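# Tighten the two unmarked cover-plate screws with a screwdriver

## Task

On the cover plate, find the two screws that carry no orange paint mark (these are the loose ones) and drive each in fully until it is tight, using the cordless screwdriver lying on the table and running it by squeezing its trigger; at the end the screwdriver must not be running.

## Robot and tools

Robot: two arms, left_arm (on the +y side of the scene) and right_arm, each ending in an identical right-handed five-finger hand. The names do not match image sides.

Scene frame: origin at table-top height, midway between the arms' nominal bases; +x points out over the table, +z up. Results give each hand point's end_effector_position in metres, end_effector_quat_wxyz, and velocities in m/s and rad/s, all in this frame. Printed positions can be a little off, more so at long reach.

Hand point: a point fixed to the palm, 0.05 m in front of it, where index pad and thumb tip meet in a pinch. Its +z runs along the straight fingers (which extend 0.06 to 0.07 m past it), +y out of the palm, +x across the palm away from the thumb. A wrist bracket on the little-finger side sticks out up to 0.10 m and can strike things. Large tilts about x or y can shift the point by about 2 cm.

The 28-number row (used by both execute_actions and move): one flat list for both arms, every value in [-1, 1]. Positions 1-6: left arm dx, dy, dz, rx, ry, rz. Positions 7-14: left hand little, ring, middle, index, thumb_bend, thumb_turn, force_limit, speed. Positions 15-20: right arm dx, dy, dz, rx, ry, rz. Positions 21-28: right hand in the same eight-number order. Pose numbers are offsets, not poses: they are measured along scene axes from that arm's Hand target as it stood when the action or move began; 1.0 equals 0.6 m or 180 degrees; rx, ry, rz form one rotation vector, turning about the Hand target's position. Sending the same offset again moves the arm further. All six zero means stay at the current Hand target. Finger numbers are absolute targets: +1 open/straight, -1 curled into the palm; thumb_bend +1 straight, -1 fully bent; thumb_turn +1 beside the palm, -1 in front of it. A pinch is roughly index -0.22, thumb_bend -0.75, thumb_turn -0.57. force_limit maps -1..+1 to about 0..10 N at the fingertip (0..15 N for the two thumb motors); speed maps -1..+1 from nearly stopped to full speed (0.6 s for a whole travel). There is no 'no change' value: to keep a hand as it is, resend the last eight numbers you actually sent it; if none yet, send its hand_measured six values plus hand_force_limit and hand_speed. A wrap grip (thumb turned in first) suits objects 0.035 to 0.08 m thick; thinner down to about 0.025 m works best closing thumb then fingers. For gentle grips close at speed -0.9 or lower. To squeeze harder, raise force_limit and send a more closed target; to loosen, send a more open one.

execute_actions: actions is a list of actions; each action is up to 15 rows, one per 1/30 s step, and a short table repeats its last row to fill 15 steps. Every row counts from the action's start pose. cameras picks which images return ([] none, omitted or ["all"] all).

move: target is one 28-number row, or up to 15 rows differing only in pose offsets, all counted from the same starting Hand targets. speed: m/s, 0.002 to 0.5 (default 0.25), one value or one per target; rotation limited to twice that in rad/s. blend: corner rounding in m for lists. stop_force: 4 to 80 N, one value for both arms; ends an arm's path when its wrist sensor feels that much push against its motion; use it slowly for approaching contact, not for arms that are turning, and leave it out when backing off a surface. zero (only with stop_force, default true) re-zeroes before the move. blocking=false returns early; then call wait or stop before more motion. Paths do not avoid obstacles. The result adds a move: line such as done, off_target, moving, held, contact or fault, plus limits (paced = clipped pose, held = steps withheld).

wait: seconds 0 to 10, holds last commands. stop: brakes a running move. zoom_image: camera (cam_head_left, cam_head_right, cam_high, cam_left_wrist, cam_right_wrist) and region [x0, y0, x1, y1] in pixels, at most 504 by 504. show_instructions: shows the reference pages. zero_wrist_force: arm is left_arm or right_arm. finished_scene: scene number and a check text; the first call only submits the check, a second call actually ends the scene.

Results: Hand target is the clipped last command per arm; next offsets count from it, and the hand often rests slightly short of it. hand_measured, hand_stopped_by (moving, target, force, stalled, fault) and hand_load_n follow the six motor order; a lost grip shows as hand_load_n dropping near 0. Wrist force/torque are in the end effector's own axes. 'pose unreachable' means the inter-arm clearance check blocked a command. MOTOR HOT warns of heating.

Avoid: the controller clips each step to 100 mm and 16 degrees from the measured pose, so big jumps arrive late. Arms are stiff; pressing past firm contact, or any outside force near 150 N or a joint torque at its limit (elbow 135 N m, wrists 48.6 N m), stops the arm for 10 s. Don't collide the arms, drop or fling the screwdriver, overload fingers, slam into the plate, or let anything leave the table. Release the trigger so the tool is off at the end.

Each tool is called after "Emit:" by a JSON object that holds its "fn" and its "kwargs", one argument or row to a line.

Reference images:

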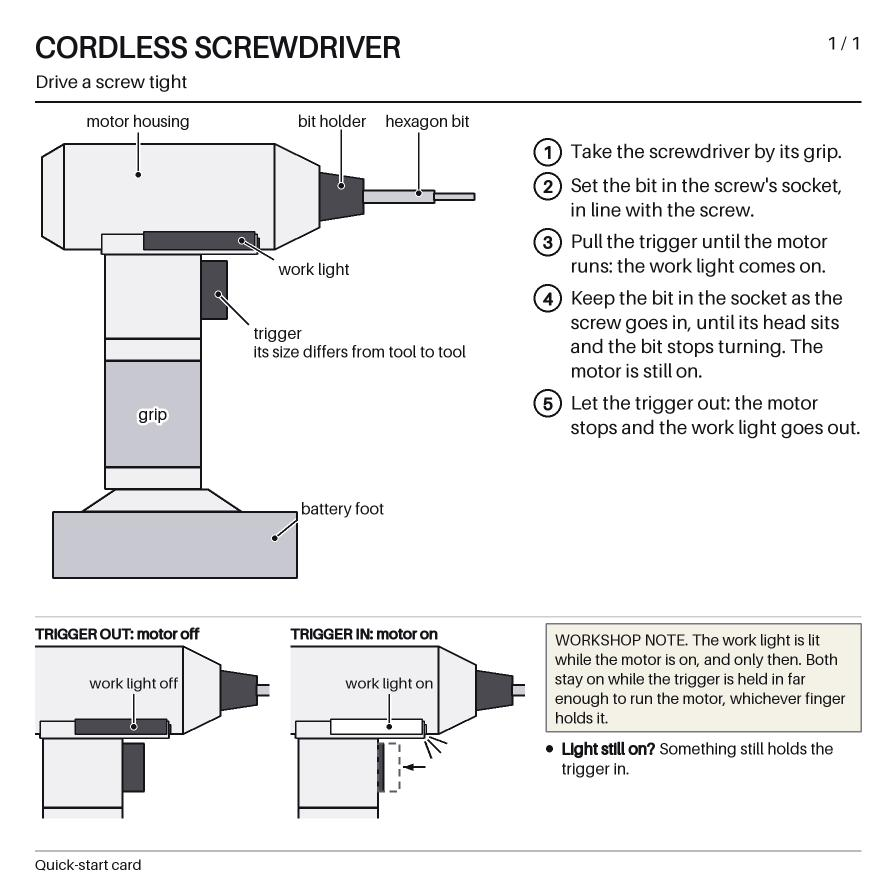

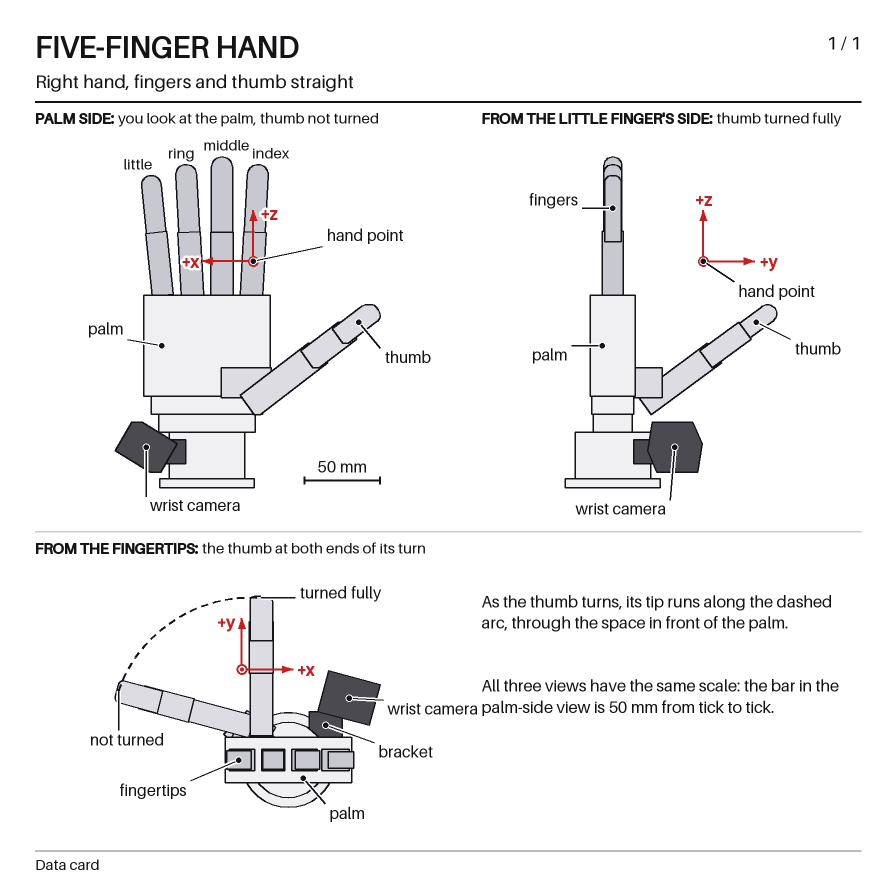

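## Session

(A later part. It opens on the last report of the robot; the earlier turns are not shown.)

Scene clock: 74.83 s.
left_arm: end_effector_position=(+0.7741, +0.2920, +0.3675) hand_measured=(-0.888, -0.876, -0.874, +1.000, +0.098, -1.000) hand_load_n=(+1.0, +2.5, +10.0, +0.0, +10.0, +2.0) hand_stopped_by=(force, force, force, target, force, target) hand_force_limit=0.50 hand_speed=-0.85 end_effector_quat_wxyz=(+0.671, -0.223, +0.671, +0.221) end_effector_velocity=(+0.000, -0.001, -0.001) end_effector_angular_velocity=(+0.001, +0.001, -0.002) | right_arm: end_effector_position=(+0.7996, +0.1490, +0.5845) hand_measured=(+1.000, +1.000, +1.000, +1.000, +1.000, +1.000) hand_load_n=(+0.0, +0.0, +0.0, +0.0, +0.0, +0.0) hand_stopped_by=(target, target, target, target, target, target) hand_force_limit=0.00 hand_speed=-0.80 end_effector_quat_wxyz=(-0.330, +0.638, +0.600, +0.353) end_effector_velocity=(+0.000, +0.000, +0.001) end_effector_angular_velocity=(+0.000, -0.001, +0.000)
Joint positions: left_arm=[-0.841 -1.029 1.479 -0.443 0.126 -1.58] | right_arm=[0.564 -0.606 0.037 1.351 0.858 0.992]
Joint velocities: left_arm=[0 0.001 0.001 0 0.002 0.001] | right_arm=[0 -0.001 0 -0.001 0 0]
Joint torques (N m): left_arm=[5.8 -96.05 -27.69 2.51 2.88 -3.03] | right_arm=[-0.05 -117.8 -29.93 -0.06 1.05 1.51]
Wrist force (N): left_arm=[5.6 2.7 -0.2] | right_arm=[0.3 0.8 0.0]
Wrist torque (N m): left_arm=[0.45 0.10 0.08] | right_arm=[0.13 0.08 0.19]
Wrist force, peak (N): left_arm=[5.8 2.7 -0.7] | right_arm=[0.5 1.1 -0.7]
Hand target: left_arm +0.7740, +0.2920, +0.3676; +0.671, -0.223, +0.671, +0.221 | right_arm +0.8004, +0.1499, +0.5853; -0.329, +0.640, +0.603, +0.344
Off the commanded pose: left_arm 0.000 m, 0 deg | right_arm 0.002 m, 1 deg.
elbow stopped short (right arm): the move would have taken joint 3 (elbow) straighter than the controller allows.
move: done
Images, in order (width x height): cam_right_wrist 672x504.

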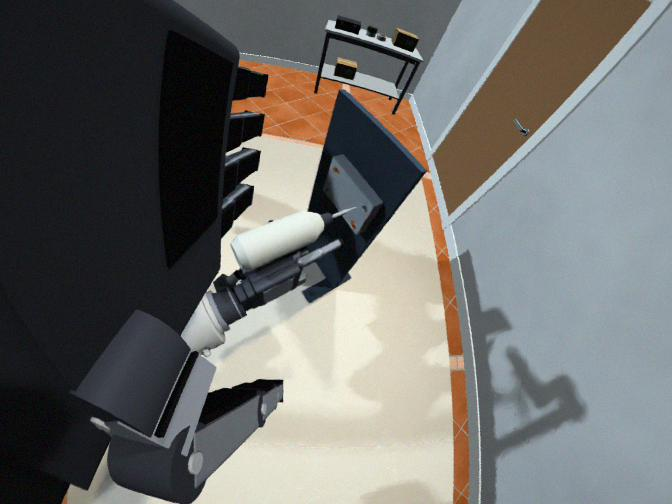

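Emit:
{"fn": "move", "kwargs": {
  "target": [0.0083,-0.0005,0,0,0,0,-0.98,-0.98,-0.98,1,-0.98,-1,0.5,-0.85,-0.012,-0.12,-0.26,0.18,0,0,1,1,1,1,1,1,0,-0.8],
  "speed": 0.2,
  "cameras": ["cam_right_wrist"]
}}

Emit:
{"fn": "zoom_image", "kwargs": {
  "camera": "cam_right_wrist",
  "region": [340, 170, 400, 230]
}}

Scene clock: 77.17 s.
left_arm: end_effector_position=(+0.7790, +0.2917, +0.3676) hand_measured=(-0.888, -0.876, -0.874, +1.000, +0.098, -1.000) hand_load_n=(+1.0, +2.5, +10.0, +0.0, +10.0, +2.0) hand_stopped_by=(force, force, force, target, force, target) hand_force_limit=0.50 hand_speed=-0.85 end_effector_quat_wxyz=(+0.671, -0.223, +0.671, +0.221) end_effector_velocity=(+0.000, +0.001, +0.000) end_effector_angular_velocity=(+0.000, +0.000, +0.002) | right_arm: end_effector_position=(+0.7929, +0.0778, +0.4292) hand_measured=(+1.000, +1.000, +1.000, +1.000, +1.000, +1.000) hand_load_n=(+0.0, +0.0, +0.0, +0.0, +0.0, +0.0) hand_stopped_by=(target, target, target, target, target, target) hand_force_limit=0.00 hand_speed=-0.80 end_effector_quat_wxyz=(-0.495, +0.523, +0.483, +0.499) end_effector_velocity=(+0.000, +0.001, +0.000) end_effector_angular_velocity=(+0.002, -0.002, +0.001)
Joint positions: left_arm=[-0.837 -1.023 1.469 -0.439 0.13 -1.58] | right_arm=[0.438 -1.137 1.404 -0.242 0.542 1.585]
Joint velocities: left_arm=[0.001 0 0 0 -0.001 0] | right_arm=[0.001 0 0.001 -0.005 0 0.001]
Joint torques (N m): left_arm=[5.05 -73.36 -48.32 2.4 1.27 0.42] | right_arm=[15.8 -74.2 -35.77 -4.81 -0.57 1.33]
Wrist force (N): left_arm=[5.4 2.4 -0.3] | right_arm=[0.0 0.5 -0.8]
Wrist torque (N m): left_arm=[0.42 0.14 0.05] | right_arm=[0.10 0.25 0.19]
Wrist force, peak (N): left_arm=[5.7 3.4 -0.6] | right_arm=[-1.9 0.4 -1.7]
Hand target: left_arm +0.7790, +0.2917, +0.3676; +0.671, -0.223, +0.671, +0.221 | right_arm +0.7928, +0.0779, +0.4291; +0.495, -0.523, -0.483, -0.499
Off the commanded pose: left_arm 0.000 m, 0 deg | right_arm 0.000 m, 0 deg.
move: done
Images, in order (width x height): cam_right_wrist 672x504.

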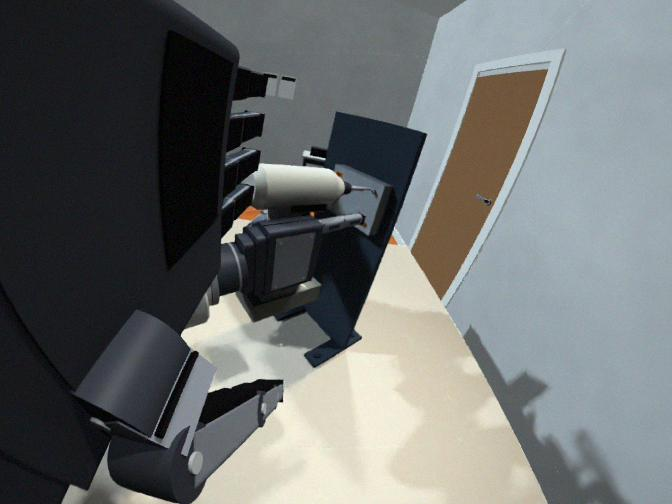

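Scaled by 8.400 from the camera's 672x504 image, which has a finer 960x720 frame.

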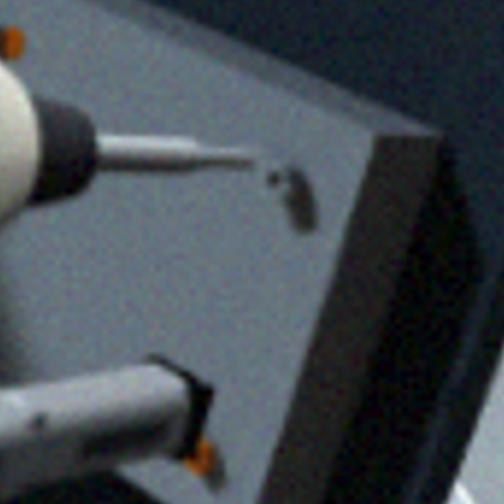

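Emit:
{"fn": "move", "kwargs": {
  "target": [-0.0018,0.0028,-0.0075,0,0,0,-0.98,-0.98,-0.98,1,-0.98,-1,0.5,-0.85,0,0,0,0,0,0,1,1,1,1,1,1,0,-0.8],
  "speed": 0.05,
  "cameras": ["cam_right_wrist","cam_high"]
}}

Emit:
{"fn": "zoom_image", "kwargs": {
  "camera": "cam_right_wrist",
  "region": [350, 170, 390, 210]
}}

Emit:
{"fn": "zoom_image", "kwargs": {
  "camera": "cam_high",
  "region": [420, 160, 470, 210]
}}

Scene clock: 78.07 s.
left_arm: end_effector_position=(+0.7779, +0.2934, +0.3630) hand_measured=(-0.888, -0.876, -0.874, +1.000, +0.098, -1.000) hand_load_n=(+0.5, +2.5, +10.0, +0.0, +10.0, +1.5) hand_stopped_by=(force, force, force, target, force, target) hand_force_limit=0.50 hand_speed=-0.85 end_effector_quat_wxyz=(+0.671, -0.223, +0.671, +0.221) end_effector_velocity=(+0.000, -0.001, +0.000) end_effector_angular_velocity=(+0.002, +0.002, -0.001) | right_arm: end_effector_position=(+0.7928, +0.0779, +0.4291) hand_measured=(+1.000, +1.000, +1.000, +1.000, +1.000, +1.000) hand_load_n=(+0.0, +0.0, +0.0, +0.0, +0.0, +0.0) hand_stopped_by=(target, target, target, target, target, target) hand_force_limit=0.00 hand_speed=-0.80 end_effector_quat_wxyz=(-0.495, +0.523, +0.483, +0.499) end_effector_velocity=(+0.000, +0.000, -0.001) end_effector_angular_velocity=(-0.001, +0.001, +0.000)
Joint positions: left_arm=[-0.836 -1.022 1.477 -0.447 0.13 -1.58] | right_arm=[0.438 -1.137 1.404 -0.243 0.542 1.585]
Joint velocities: left_arm=[-0.001 0 0 0 0.001 0.003] | right_arm=[0 0.001 0 0.001 0 0]
Joint torques (N m): left_arm=[8.1 -70.65 -36.87 -3.25 2.47 3.75] | right_arm=[14.19 -72.59 -37.94 -2.46 -1.11 1.23]
Wrist force (N): left_arm=[5.6 2.9 -0.3] | right_arm=[0.0 0.4 -0.7]
Wrist torque (N m): left_arm=[0.48 0.12 0.08] | right_arm=[0.08 0.24 0.19]
Wrist force, peak (N): left_arm=[5.9 2.6 -0.4] | right_arm=[0.4 0.6 -1.0]
Hand target: left_arm +0.7779, +0.2934, +0.3631; +0.671, -0.223, +0.671, +0.221 | right_arm +0.7928, +0.0779, +0.4291; +0.495, -0.523, -0.483, -0.499
Off the commanded pose: left_arm 0.000 m, 0 deg | right_arm 0.000 m, 0 deg.
move: done
Images, in order (width x height): cam_high 896x504, cam_right_wrist 672x504.

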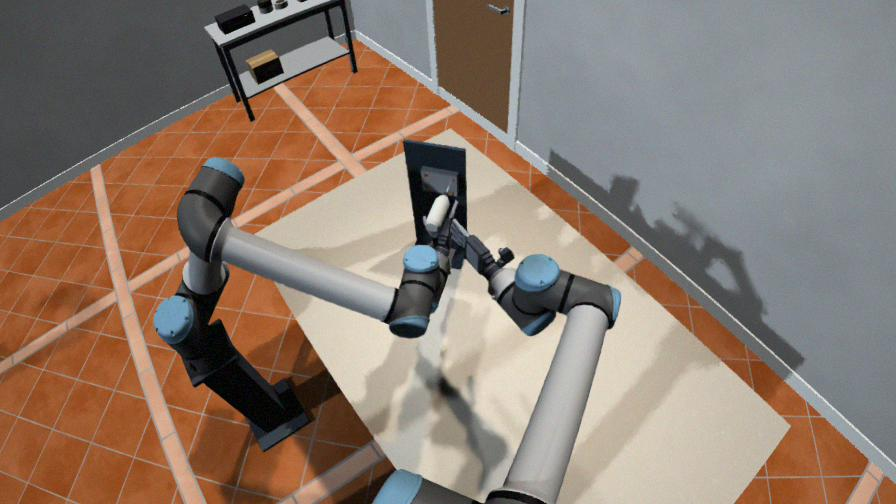

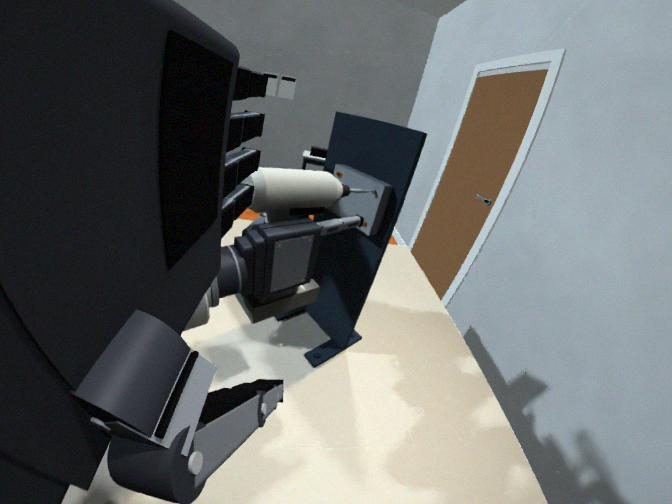

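Scaled by 12.600 from the camera's 672x504 image, which has a finer 960x720 frame.

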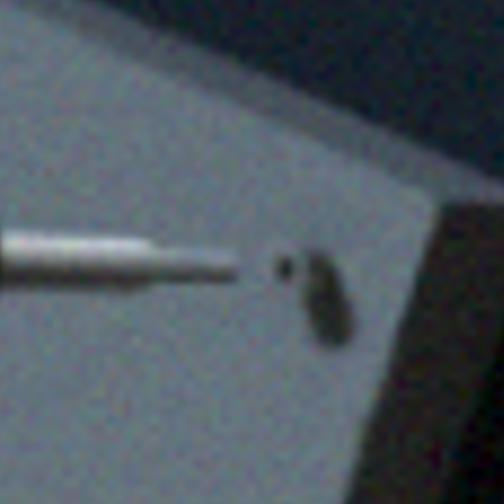

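Scaled by 10.080.

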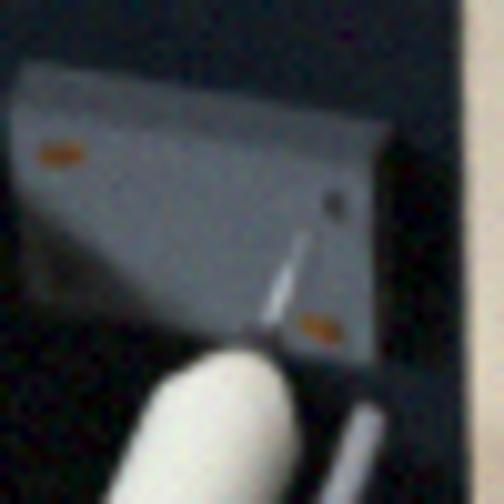

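Emit:
{"fn": "move", "kwargs": {
  "target": [0.0069,0.0047,0,0,0,0,-0.98,-0.98,-0.98,1,-0.98,-1,0.5,-0.85,0.012,0.1,0.245,-0.18,0,0,1,1,1,1,1,1,0,-0.8],
  "speed": 0.2,
  "cameras": ["cam_right_wrist"]
}}

Emit:
{"fn": "zoom_image", "kwargs": {
  "camera": "cam_right_wrist",
  "region": [330, 170, 390, 230]
}}

Scene clock: 80.43 s.
left_arm: end_effector_position=(+0.7821, +0.2963, +0.3631) hand_measured=(-0.888, -0.876, -0.874, +1.000, +0.098, -1.000) hand_load_n=(+1.0, +2.5, +10.0, +0.0, +10.0, +1.5) hand_stopped_by=(force, force, force, target, force, target) hand_force_limit=0.50 hand_speed=-0.85 end_effector_quat_wxyz=(+0.671, -0.223, +0.671, +0.221) end_effector_velocity=(+0.000, +0.000, +0.000) end_effector_angular_velocity=(-0.001, -0.001, +0.000) | right_arm: end_effector_position=(+0.8002, +0.1380, +0.5762) hand_measured=(+1.000, +1.000, +1.000, +1.000, +1.000, +1.000) hand_load_n=(+0.0, +0.0, +0.0, +0.0, +0.0, +0.0) hand_stopped_by=(target, target, target, target, target, target) hand_force_limit=0.00 hand_speed=-0.80 end_effector_quat_wxyz=(-0.329, +0.640, +0.603, +0.344) end_effector_velocity=(+0.001, +0.000, -0.002) end_effector_angular_velocity=(+0.000, +0.000, -0.001)
Joint positions: left_arm=[-0.83 -1.02 1.473 -0.446 0.136 -1.58] | right_arm=[0.554 -0.675 0.189 1.3 0.852 0.97]
Joint velocities: left_arm=[0 0 0 0 0 0] | right_arm=[0 0 0.002 -0.002 0 0]
Joint torques (N m): left_arm=[-0.95 -65.51 -49.68 2.72 0.65 2.99] | right_arm=[-14.09 -118.9 -27.81 -0.93 1.27 -1.46]
Wrist force (N): left_arm=[5.2 2.6 -0.7] | right_arm=[0.0 0.7 -0.3]
Wrist torque (N m): left_arm=[0.46 0.19 0.05] | right_arm=[0.15 0.13 0.18]
Wrist force, peak (N): left_arm=[5.8 2.8 -0.3] | right_arm=[-1.6 0.5 -1.6]
Hand target: left_arm +0.7820, +0.2962, +0.3631; +0.671, -0.223, +0.671, +0.221 | right_arm +0.8003, +0.1380, +0.5763; -0.329, +0.640, +0.603, +0.344
Off the commanded pose: left_arm 0.000 m, 0 deg | right_arm 0.000 m, 0 deg.
move: done
Images, in order (width x height): cam_right_wrist 672x504.

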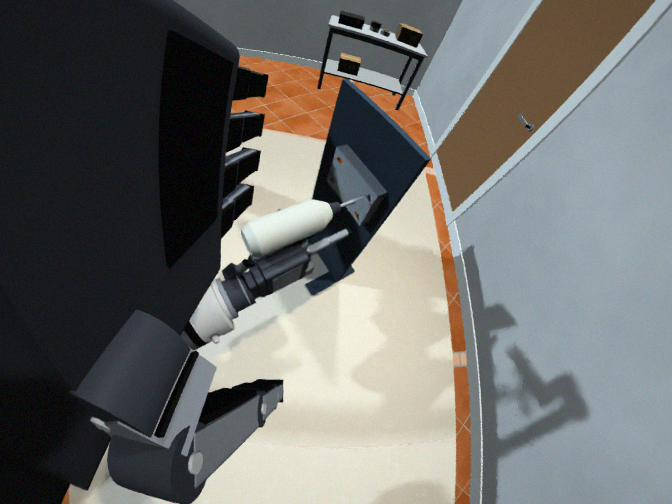

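Scaled by 8.400 from the camera's 672x504 image, which has a finer 960x720 frame.

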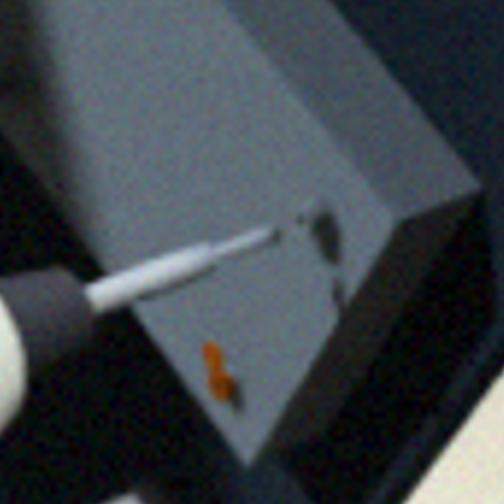

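Emit:
{"fn": "zoom_image", "kwargs": {
  "camera": "cam_right_wrist",
  "region": [340, 186, 370, 210]
}}

Scaled by 16.800 from the camera's 672x504 image, which has a finer 960x720 frame.

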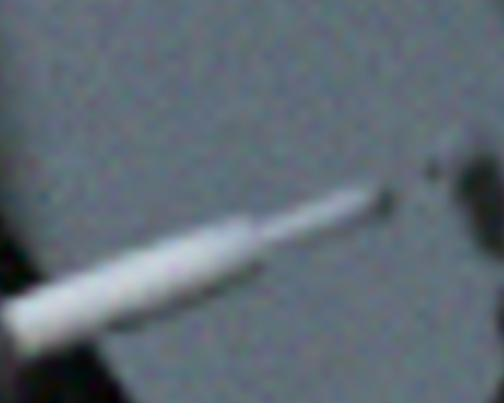

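Emit:
{"fn": "move", "kwargs": {
  "target": [0.0265,0.0202,0,0,0,0,-0.98,-0.98,-0.98,1,-0.98,-1,0.5,-0.85,0,0,0,0,0,0,1,1,1,1,1,1,0,-0.8],
  "speed": 0.01,
  "stop_force": 4,
  "cameras": ["cam_right_wrist"]
}}

Emit:
{"fn": "zoom_image", "kwargs": {
  "camera": "cam_right_wrist",
  "region": [340, 182, 376, 210]
}}

Scene clock: 82.60 s.
left_arm: end_effector_position=(+0.7873, +0.3003, +0.3630) hand_measured=(-0.888, -0.876, -0.874, +1.000, +0.098, -1.000) hand_load_n=(+1.5, +3.0, +10.0, +0.0, +10.0, +2.0) hand_stopped_by=(force, force, force, target, force, target) hand_force_limit=0.50 hand_speed=-0.85 end_effector_quat_wxyz=(+0.671, -0.223, +0.671, +0.221) end_effector_velocity=(+0.000, +0.000, +0.000) end_effector_angular_velocity=(+0.000, +0.000, +0.000) | right_arm: end_effector_position=(+0.8003, +0.1380, +0.5763) hand_measured=(+1.000, +1.000, +1.000, +1.000, +1.000, +1.000) hand_load_n=(+0.5, +0.0, +0.0, +0.0, +0.0, +0.0) hand_stopped_by=(target, target, target, target, target, target) hand_force_limit=0.00 hand_speed=-0.80 end_effector_quat_wxyz=(-0.329, +0.640, +0.603, +0.344) end_effector_velocity=(+0.000, +0.000, +0.000) end_effector_angular_velocity=(+0.000, -0.001, +0.000)
Joint positions: left_arm=[-0.822 -1.016 1.468 -0.445 0.144 -1.579] | right_arm=[0.554 -0.675 0.189 1.3 0.852 0.97]
Joint velocities: left_arm=[0 0 0 0 0 0.001] | right_arm=[0 0 0 -0.001 0 0]
Joint torques (N m): left_arm=[-15.46 -101.62 -28.56 -3.37 -2.15 0.1] | right_arm=[-13.81 -105.51 -40.71 3.48 1.19 0.16]
Wrist force (N): left_arm=[5.9 2.4 -0.3] | right_arm=[0.5 0.9 -0.1]
Wrist torque (N m): left_arm=[0.41 0.06 0.09] | right_arm=[0.16 0.05 0.21]
Wrist force, peak (N): left_arm=[6.5 3.0 -5.8] | right_arm=[0.4 1.0 -0.4]
Hand target: left_arm +0.7873, +0.3003, +0.3631; +0.671, -0.223, +0.671, +0.221 | right_arm +0.8003, +0.1380, +0.5763; -0.329, +0.640, +0.603, +0.344
Off the commanded pose: left_arm 0.013 m, 0 deg | right_arm 0.000 m, 0 deg.
move: contact (left_arm)
Images, in order (width x height): cam_right_wrist 672x504.

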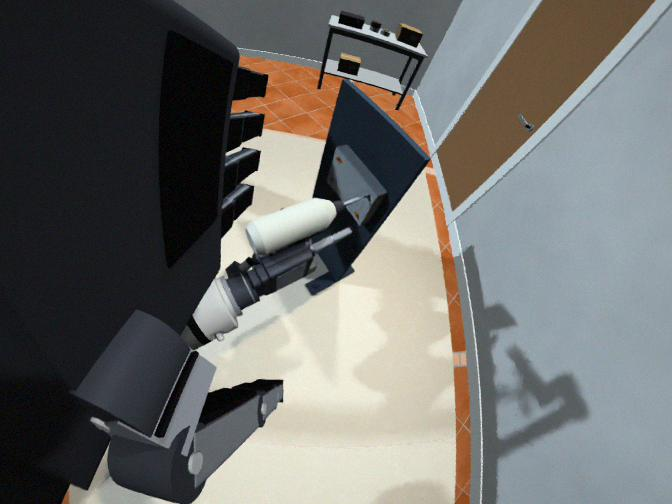

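Scaled by 14.000 from the camera's 672x504 image, which has a finer 960x720 frame.

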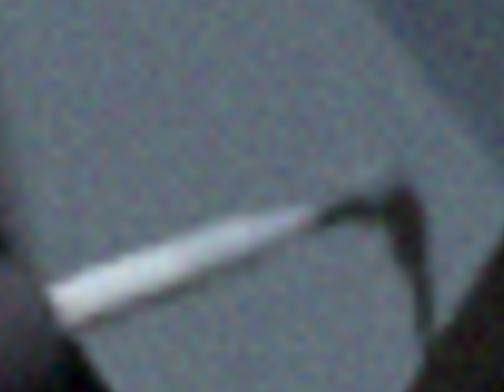

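Emit:
{"fn": "move", "kwargs": {
  "target": [0,0,0,0,0,0,-0.98,-0.98,-0.98,1,-0.98,-1,0.5,-0.85,-0.012,-0.1,-0.245,0.18,0,0,1,1,1,1,1,1,0,-0.8],
  "speed": 0.2,
  "cameras": ["cam_right_wrist"]
}}

Emit:
{"fn": "zoom_image", "kwargs": {
  "camera": "cam_right_wrist",
  "region": [350, 170, 390, 210]
}}

Scene clock: 84.77 s.
left_arm: end_effector_position=(+0.7873, +0.3003, +0.3630) hand_measured=(-0.888, -0.876, -0.874, +1.000, +0.098, -1.000) hand_load_n=(+1.5, +3.0, +10.0, +0.0, +10.5, +2.0) hand_stopped_by=(force, force, force, target, force, target) hand_force_limit=0.50 hand_speed=-0.85 end_effector_quat_wxyz=(+0.671, -0.223, +0.671, +0.221) end_effector_velocity=(+0.000, +0.000, +0.000) end_effector_angular_velocity=(+0.000, +0.000, +0.000) | right_arm: end_effector_position=(+0.7928, +0.0779, +0.4292) hand_measured=(+1.000, +1.000, +1.000, +1.000, +1.000, +1.000) hand_load_n=(+0.0, +0.0, +0.5, +0.0, +0.0, +0.0) hand_stopped_by=(target, target, target, target, target, target) hand_force_limit=0.00 hand_speed=-0.80 end_effector_quat_wxyz=(-0.495, +0.523, +0.483, +0.499) end_effector_velocity=(-0.001, +0.000, +0.001) end_effector_angular_velocity=(+0.002, -0.002, +0.001)
Joint positions: left_arm=[-0.822 -1.016 1.468 -0.445 0.144 -1.579] | right_arm=[0.438 -1.137 1.404 -0.242 0.543 1.585]
Joint velocities: left_arm=[-0.001 0 0 0 0 -0.001] | right_arm=[0 -0.002 0.001 -0.003 0 0.001]
Joint torques (N m): left_arm=[-12.13 -98.25 -32.71 -2 -2.04 -1.92] | right_arm=[14.89 -74.27 -36.1 -4.64 -0.44 1.56]
Wrist force (N): left_arm=[5.4 2.7 -0.3] | right_arm=[-0.1 0.9 -0.7]
Wrist torque (N m): left_arm=[0.46 0.14 0.07] | right_arm=[0.16 0.26 0.20]
Wrist force, peak (N): left_arm=[5.7 3.1 -0.4] | right_arm=[-1.5 0.5 -1.4]
Hand target: left_arm +0.7873, +0.3003, +0.3631; +0.671, -0.223, +0.671, +0.221 | right_arm +0.7928, +0.0779, +0.4290; +0.495, -0.523, -0.483, -0.499
Off the commanded pose: left_arm 0.000 m, 0 deg | right_arm 0.000 m, 0 deg.
move: done
Images, in order (width x height): cam_right_wrist 672x504.

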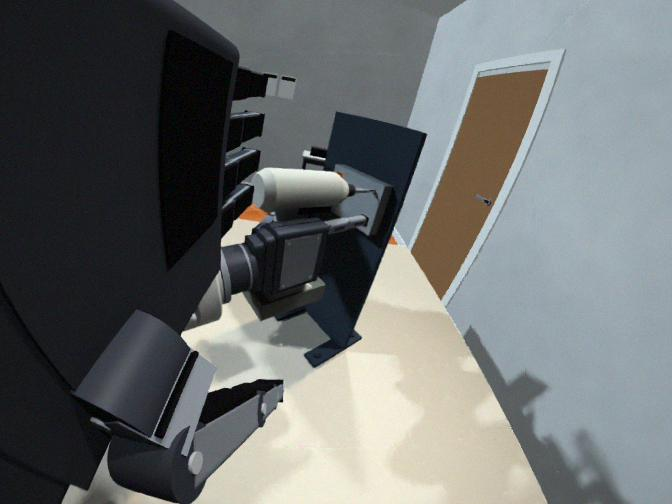

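Scaled by 12.600 from the camera's 672x504 image, which has a finer 960x720 frame.

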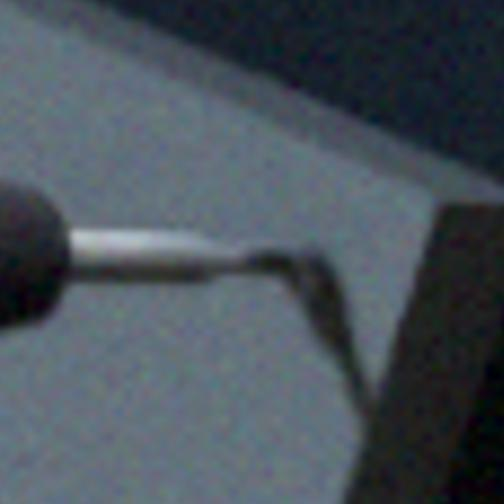

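Emit:
{"fn": "wait", "kwargs": {
  "seconds": 0
}}

Emit:
{"fn": "zoom_image", "kwargs": {
  "camera": "cam_right_wrist",
  "region": [200, 60, 500, 285]
}}

Scene clock: 85.33 s.
left_arm: end_effector_position=(+0.7873, +0.3003, +0.3630) hand_measured=(-0.888, -0.876, -0.874, +1.000, +0.098, -1.000) hand_load_n=(+1.5, +3.0, +10.0, +0.0, +10.0, +2.0) hand_stopped_by=(force, force, force, target, force, target) hand_force_limit=0.50 hand_speed=-0.85 end_effector_quat_wxyz=(+0.671, -0.223, +0.671, +0.221) end_effector_velocity=(+0.000, +0.000, +0.000) end_effector_angular_velocity=(+0.000, +0.000, +0.000) | right_arm: end_effector_position=(+0.7928, +0.0779, +0.4290) hand_measured=(+1.000, +1.000, +1.000, +1.000, +1.000, +1.000) hand_load_n=(+0.0, +0.0, +0.0, +0.0, +0.0, +0.5) hand_stopped_by=(target, target, target, target, target, target) hand_force_limit=0.00 hand_speed=-0.80 end_effector_quat_wxyz=(-0.495, +0.523, +0.483, +0.499) end_effector_velocity=(+0.000, +0.000, -0.001) end_effector_angular_velocity=(-0.001, +0.002, +0.000)
Joint positions: left_arm=[-0.822 -1.016 1.468 -0.445 0.144 -1.579] | right_arm=[0.438 -1.137 1.404 -0.243 0.543 1.585]
Joint velocities: left_arm=[0 0 0 -0.001 0 0.001] | right_arm=[0 0.001 0 0.001 0 0]
Joint torques (N m): left_arm=[-11.83 -97.84 -33.8 -1.77 -1.97 -2.09] | right_arm=[13.5 -72.06 -36.05 -3.67 -0.91 1.87]
Wrist force (N): left_arm=[5.2 2.8 -0.3] | right_arm=[-0.3 0.6 -0.8]
Wrist torque (N m): left_arm=[0.47 0.17 0.05] | right_arm=[0.12 0.30 0.18]
Wrist force, peak (N): left_arm=[5.7 2.8 -0.4] | right_arm=[0.1 0.7 -1.0]
Hand target: left_arm +0.7873, +0.3003, +0.3631; +0.671, -0.223, +0.671, +0.221 | right_arm +0.7928, +0.0779, +0.4290; +0.495, -0.523, -0.483, -0.499
Off the commanded pose: left_arm 0.000 m, 0 deg | right_arm 0.000 m, 0 deg.

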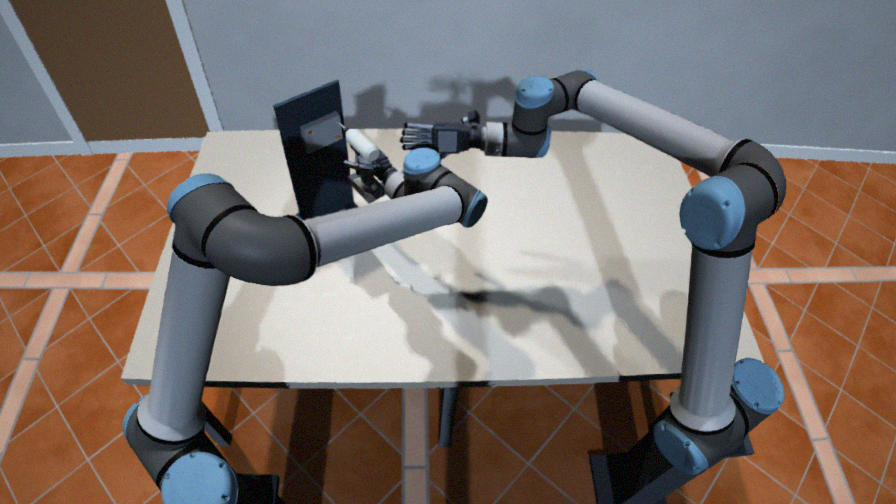

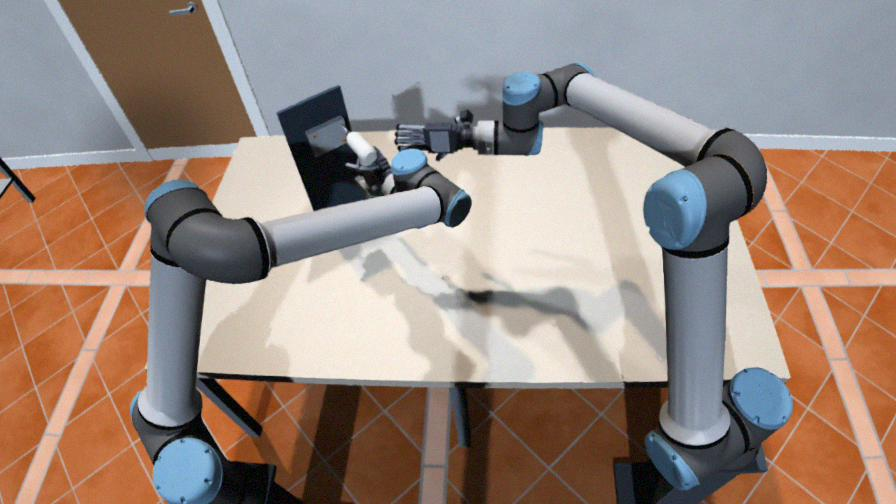

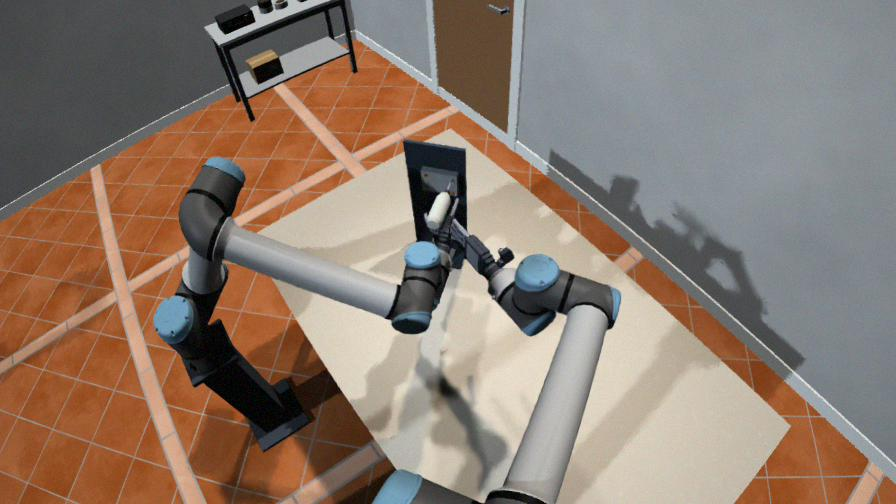

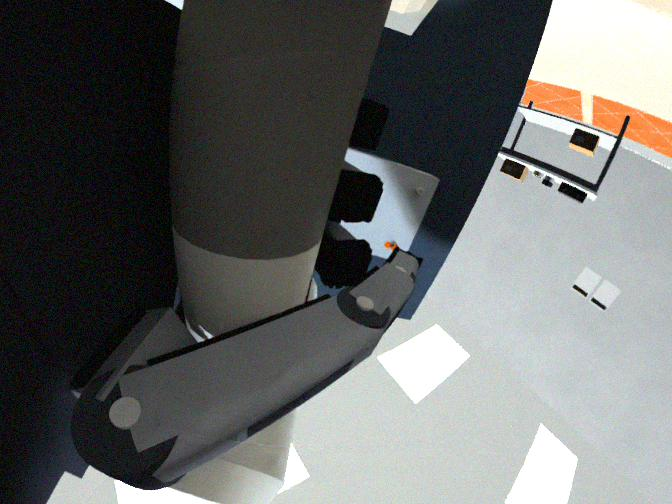

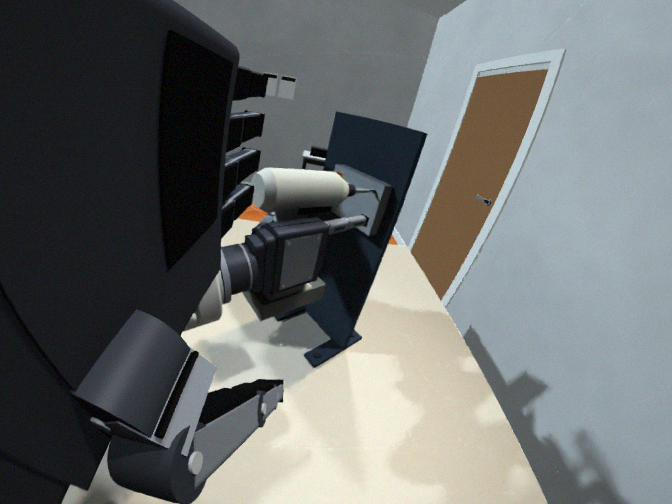

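Scaled by 1.680 from the camera's 672x504 image, which has a finer 960x720 frame.

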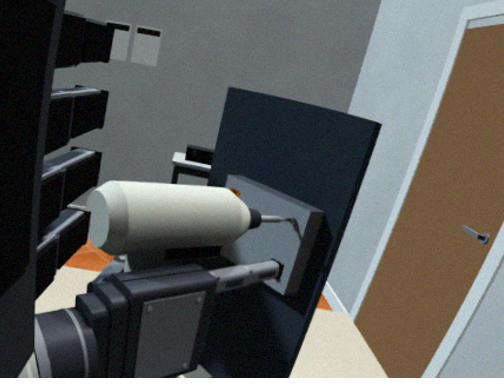

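Emit:
{"fn": "zoom_image", "kwargs": {
  "camera": "cam_right_wrist",
  "region": [340, 165, 400, 210]
}}

Emit:
{"fn": "zoom_image", "kwargs": {
  "camera": "cam_left_wrist",
  "region": [370, 150, 450, 210]
}}

Scaled by 8.400 from the camera's 672x504 image, which has a finer 960x720 frame.

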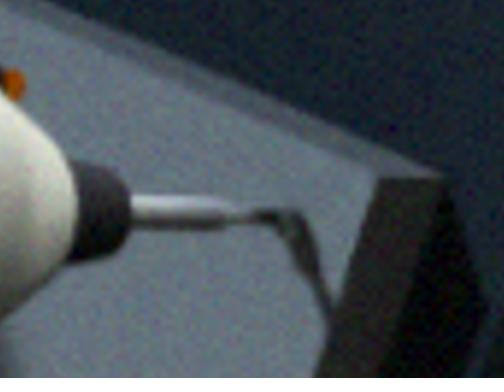

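Scaled by 6.300 from the camera's 672x504 image, which has a finer 960x720 frame.

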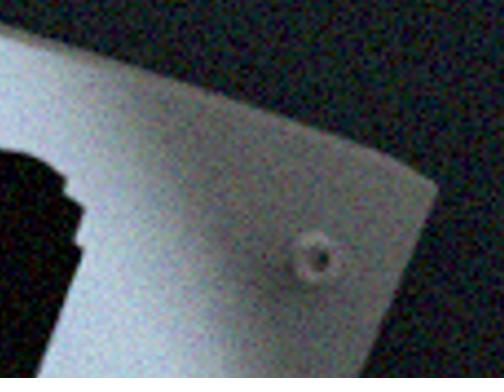

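Emit:
{"fn": "move", "kwargs": {
  "target": [0.0069,0.0047,0,0,0,0,-0.98,-0.98,-0.98,1,-0.98,-1,0.5,-0.85,0,0,0,0,0,0,1,1,1,1,1,1,0,-0.8],
  "speed": 0.005,
  "stop_force": 5,
  "cameras": ["cam_right_wrist"]
}}

Emit:
{"fn": "zoom_image", "kwargs": {
  "camera": "cam_right_wrist",
  "region": [340, 165, 400, 210]
}}

Scene clock: 86.83 s.
left_arm: end_effector_position=(+0.7875, +0.3004, +0.3630) hand_measured=(-0.888, -0.876, -0.874, +1.000, +0.098, -1.000) hand_load_n=(+2.0, +3.0, +9.5, +0.0, +10.5, +1.5) hand_stopped_by=(force, force, force, target, force, target) hand_force_limit=0.50 hand_speed=-0.85 end_effector_quat_wxyz=(+0.671, -0.223, +0.671, +0.221) end_effector_velocity=(+0.000, +0.000, +0.000) end_effector_angular_velocity=(-0.001, -0.001, -0.001) | right_arm: end_effector_position=(+0.7927, +0.0779, +0.4290) hand_measured=(+1.000, +1.000, +1.000, +1.000, +1.000, +1.000) hand_load_n=(+0.0, +0.0, +0.0, +0.5, +0.0, +0.0) hand_stopped_by=(target, target, target, target, target, target) hand_force_limit=0.00 hand_speed=-0.80 end_effector_quat_wxyz=(-0.495, +0.523, +0.483, +0.499) end_effector_velocity=(+0.000, +0.000, -0.001) end_effector_angular_velocity=(-0.001, +0.002, +0.000)
Joint positions: left_arm=[-0.822 -1.016 1.468 -0.445 0.144 -1.579] | right_arm=[0.438 -1.137 1.404 -0.243 0.543 1.585]
Joint velocities: left_arm=[0 0 0 0 0 -0.001] | right_arm=[0 0.001 0 0 0 0]
Joint torques (N m): left_arm=[-10.66 -97.19 -29.14 3.49 -2.37 -0.53] | right_arm=[14.13 -72.21 -43.51 0.48 -0.93 -0.34]
Wrist force (N): left_arm=[4.8 2.8 -2.3] | right_arm=[0.4 0.2 -0.7]
Wrist torque (N m): left_arm=[0.48 0.00 0.05] | right_arm=[0.04 0.18 0.21]
Wrist force, peak (N): left_arm=[6.8 2.8 -7.9] | right_arm=[-0.2 0.6 -1.1]
Hand target: left_arm +0.7875, +0.3004, +0.3631; +0.671, -0.223, +0.671, +0.221 | right_arm +0.7928, +0.0779, +0.4290; +0.495, -0.523, -0.483, -0.499
Off the commanded pose: left_arm 0.005 m, 0 deg | right_arm 0.000 m, 0 deg.
move: contact (left_arm)
Images, in order (width x height): cam_right_wrist 672x504.

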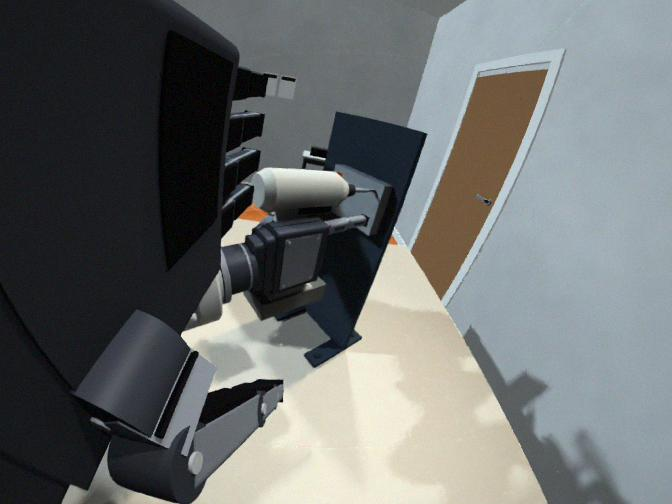

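Scaled by 8.400 from the camera's 672x504 image, which has a finer 960x720 frame.

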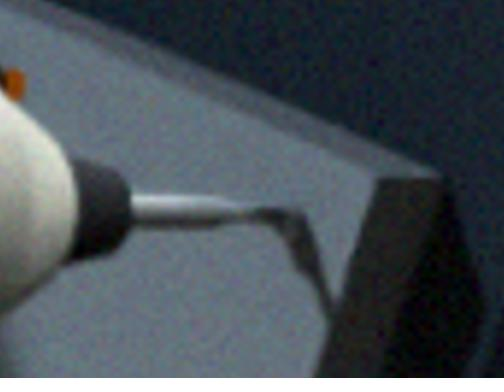

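Emit:
{"fn": "move", "kwargs": {
  "target": [0,0,0.006,0,0,0,-0.98,-0.98,-0.98,1,-0.98,-1,0.5,-0.85,0,0,0,0,0,0,1,1,1,1,1,1,0,-0.8],
  "speed": 0.004,
  "stop_force": 4,
  "cameras": []
}}

Scene clock: 88.60 s.
left_arm: end_effector_position=(+0.7875, +0.3004, +0.3667) hand_measured=(-0.888, -0.876, -0.874, +1.000, +0.098, -1.000) hand_load_n=(+1.5, +3.0, +10.0, +0.0, +10.0, +2.0) hand_stopped_by=(force, force, force, target, force, target) hand_force_limit=0.50 hand_speed=-0.85 end_effector_quat_wxyz=(+0.671, -0.223, +0.671, +0.221) end_effector_velocity=(+0.000, +0.000, +0.000) end_effector_angular_velocity=(+0.000, +0.000, -0.001) | right_arm: end_effector_position=(+0.7928, +0.0779, +0.4290) hand_measured=(+1.000, +1.000, +1.000, +1.000, +1.000, +1.000) hand_load_n=(-0.5, +0.0, +0.0, +0.0, +0.0, +0.0) hand_stopped_by=(target, target, target, target, target, target) hand_force_limit=0.00 hand_speed=-0.80 end_effector_quat_wxyz=(-0.495, +0.523, +0.483, +0.499) end_effector_velocity=(+0.000, +0.000, +0.001) end_effector_angular_velocity=(+0.000, -0.001, +0.000)
Joint positions: left_arm=[-0.822 -1.019 1.465 -0.439 0.144 -1.579] | right_arm=[0.438 -1.137 1.404 -0.243 0.543 1.585]
Joint velocities: left_arm=[0 0 0 0 0.001 0] | right_arm=[0 -0.001 0 0 0 0]
Joint torques (N m): left_arm=[-5.59 -90.85 -51.3 1.83 -1.58 -1.27] | right_arm=[14.95 -72.24 -45.62 0.7 -1.04 -0.6]
Wrist force (N): left_arm=[5.3 2.5 -0.5] | right_arm=[0.1 0.4 -0.9]
Wrist torque (N m): left_arm=[0.44 0.17 0.05] | right_arm=[0.09 0.25 0.19]
Wrist force, peak (N): left_arm=[6.2 2.9 -4.0] | right_arm=[-0.3 0.7 -1.1]
Hand target: left_arm +0.7875, +0.3004, +0.3667; +0.671, -0.223, +0.671, +0.221 | right_arm +0.7928, +0.0779, +0.4290; +0.495, -0.523, -0.483, -0.499
Off the commanded pose: left_arm 0.000 m, 0 deg | right_arm 0.000 m, 0 deg.
move: done
No camera images: "cameras" was empty.

Emit:
{"fn": "wait", "kwargs": {
  "seconds": 0,
  "cameras": ["cam_right_wrist","cam_left_wrist"]
}}

Emit:
{"fn": "zoom_image", "kwargs": {
  "camera": "cam_right_wrist",
  "region": [340, 165, 400, 210]
}}

Emit:
{"fn": "zoom_image", "kwargs": {
  "camera": "cam_right_wrist",
  "region": [360, 178, 384, 196]
}}

Scene clock: 88.73 s.
left_arm: end_effector_position=(+0.7875, +0.3004, +0.3667) hand_measured=(-0.888, -0.876, -0.874, +1.000, +0.098, -1.000) hand_load_n=(+1.5, +3.0, +10.0, +0.0, +10.0, +2.0) hand_stopped_by=(force, force, force, target, force, target) hand_force_limit=0.50 hand_speed=-0.85 end_effector_quat_wxyz=(+0.671, -0.223, +0.671, +0.221) end_effector_velocity=(+0.000, -0.001, +0.000) end_effector_angular_velocity=(+0.000, +0.000, -0.001) | right_arm: end_effector_position=(+0.7927, +0.0779, +0.4290) hand_measured=(+1.000, +1.000, +1.000, +1.000, +1.000, +1.000) hand_load_n=(+0.0, +0.0, +0.0, +0.0, +0.0, +0.0) hand_stopped_by=(target, target, target, target, target, target) hand_force_limit=0.00 hand_speed=-0.80 end_effector_quat_wxyz=(-0.495, +0.523, +0.483, +0.499) end_effector_velocity=(+0.000, +0.000, +0.000) end_effector_angular_velocity=(+0.000, +0.000, +0.000)
Joint positions: left_arm=[-0.822 -1.019 1.465 -0.439 0.144 -1.579] | right_arm=[0.438 -1.137 1.404 -0.243 0.543 1.585]
Joint velocities: left_arm=[-0.001 0 0 0 0 -0.001] | right_arm=[0 0 0 0 0 0]
Joint torques (N m): left_arm=[-5.86 -84.29 -49.86 0.79 -1.88 -1.56] | right_arm=[14.71 -72.44 -45.67 0.81 -0.96 -0.49]
Wrist force (N): left_arm=[5.3 2.5 -0.5] | right_arm=[0.0 0.4 -0.7]
Wrist torque (N m): left_arm=[0.44 0.16 0.05] | right_arm=[0.08 0.26 0.19]
Wrist force, peak (N): left_arm=[5.5 2.8 -0.5] | right_arm=[0.2 0.8 -1.0]
Hand target: left_arm +0.7875, +0.3004, +0.3667; +0.671, -0.223, +0.671, +0.221 | right_arm +0.7928, +0.0779, +0.4290; +0.495, -0.523, -0.483, -0.499
Off the commanded pose: left_arm 0.000 m, 0 deg | right_arm 0.000 m, 0 deg.
Images, in order (width x height): cam_left_wrist 672x504, cam_right_wrist 672x504.

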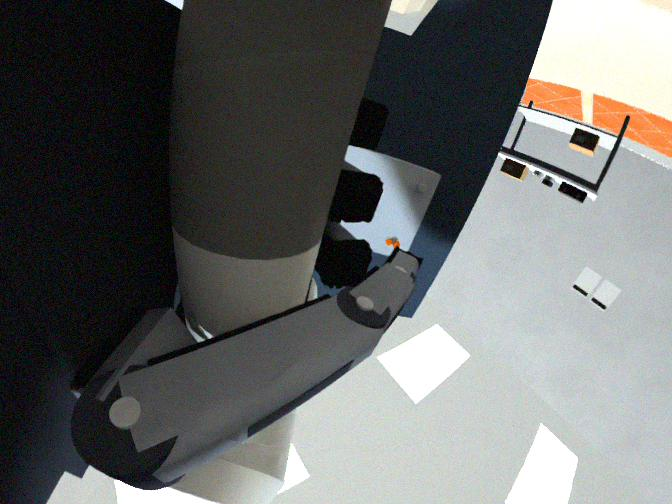

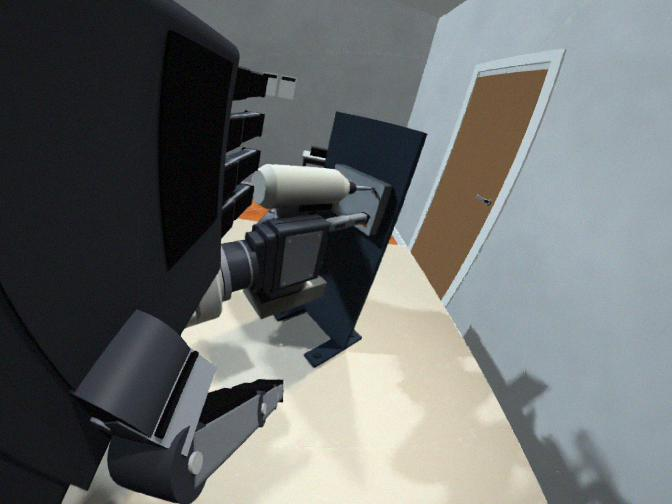

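Scaled by 8.400 from the camera's 672x504 image, which has a finer 960x720 frame.

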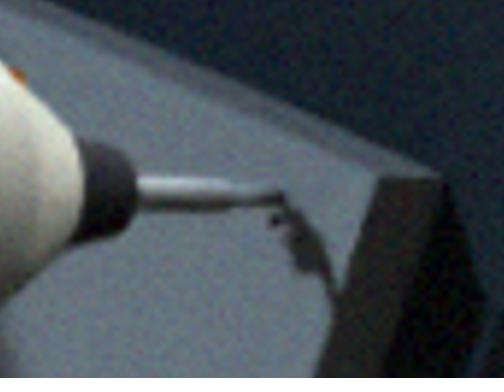

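Scaled by 21.000 from the camera's 672x504 image, which has a finer 960x720 frame.

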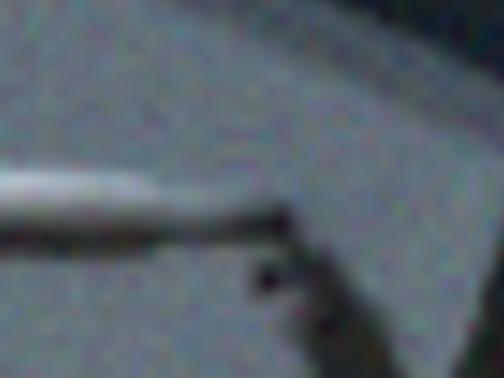

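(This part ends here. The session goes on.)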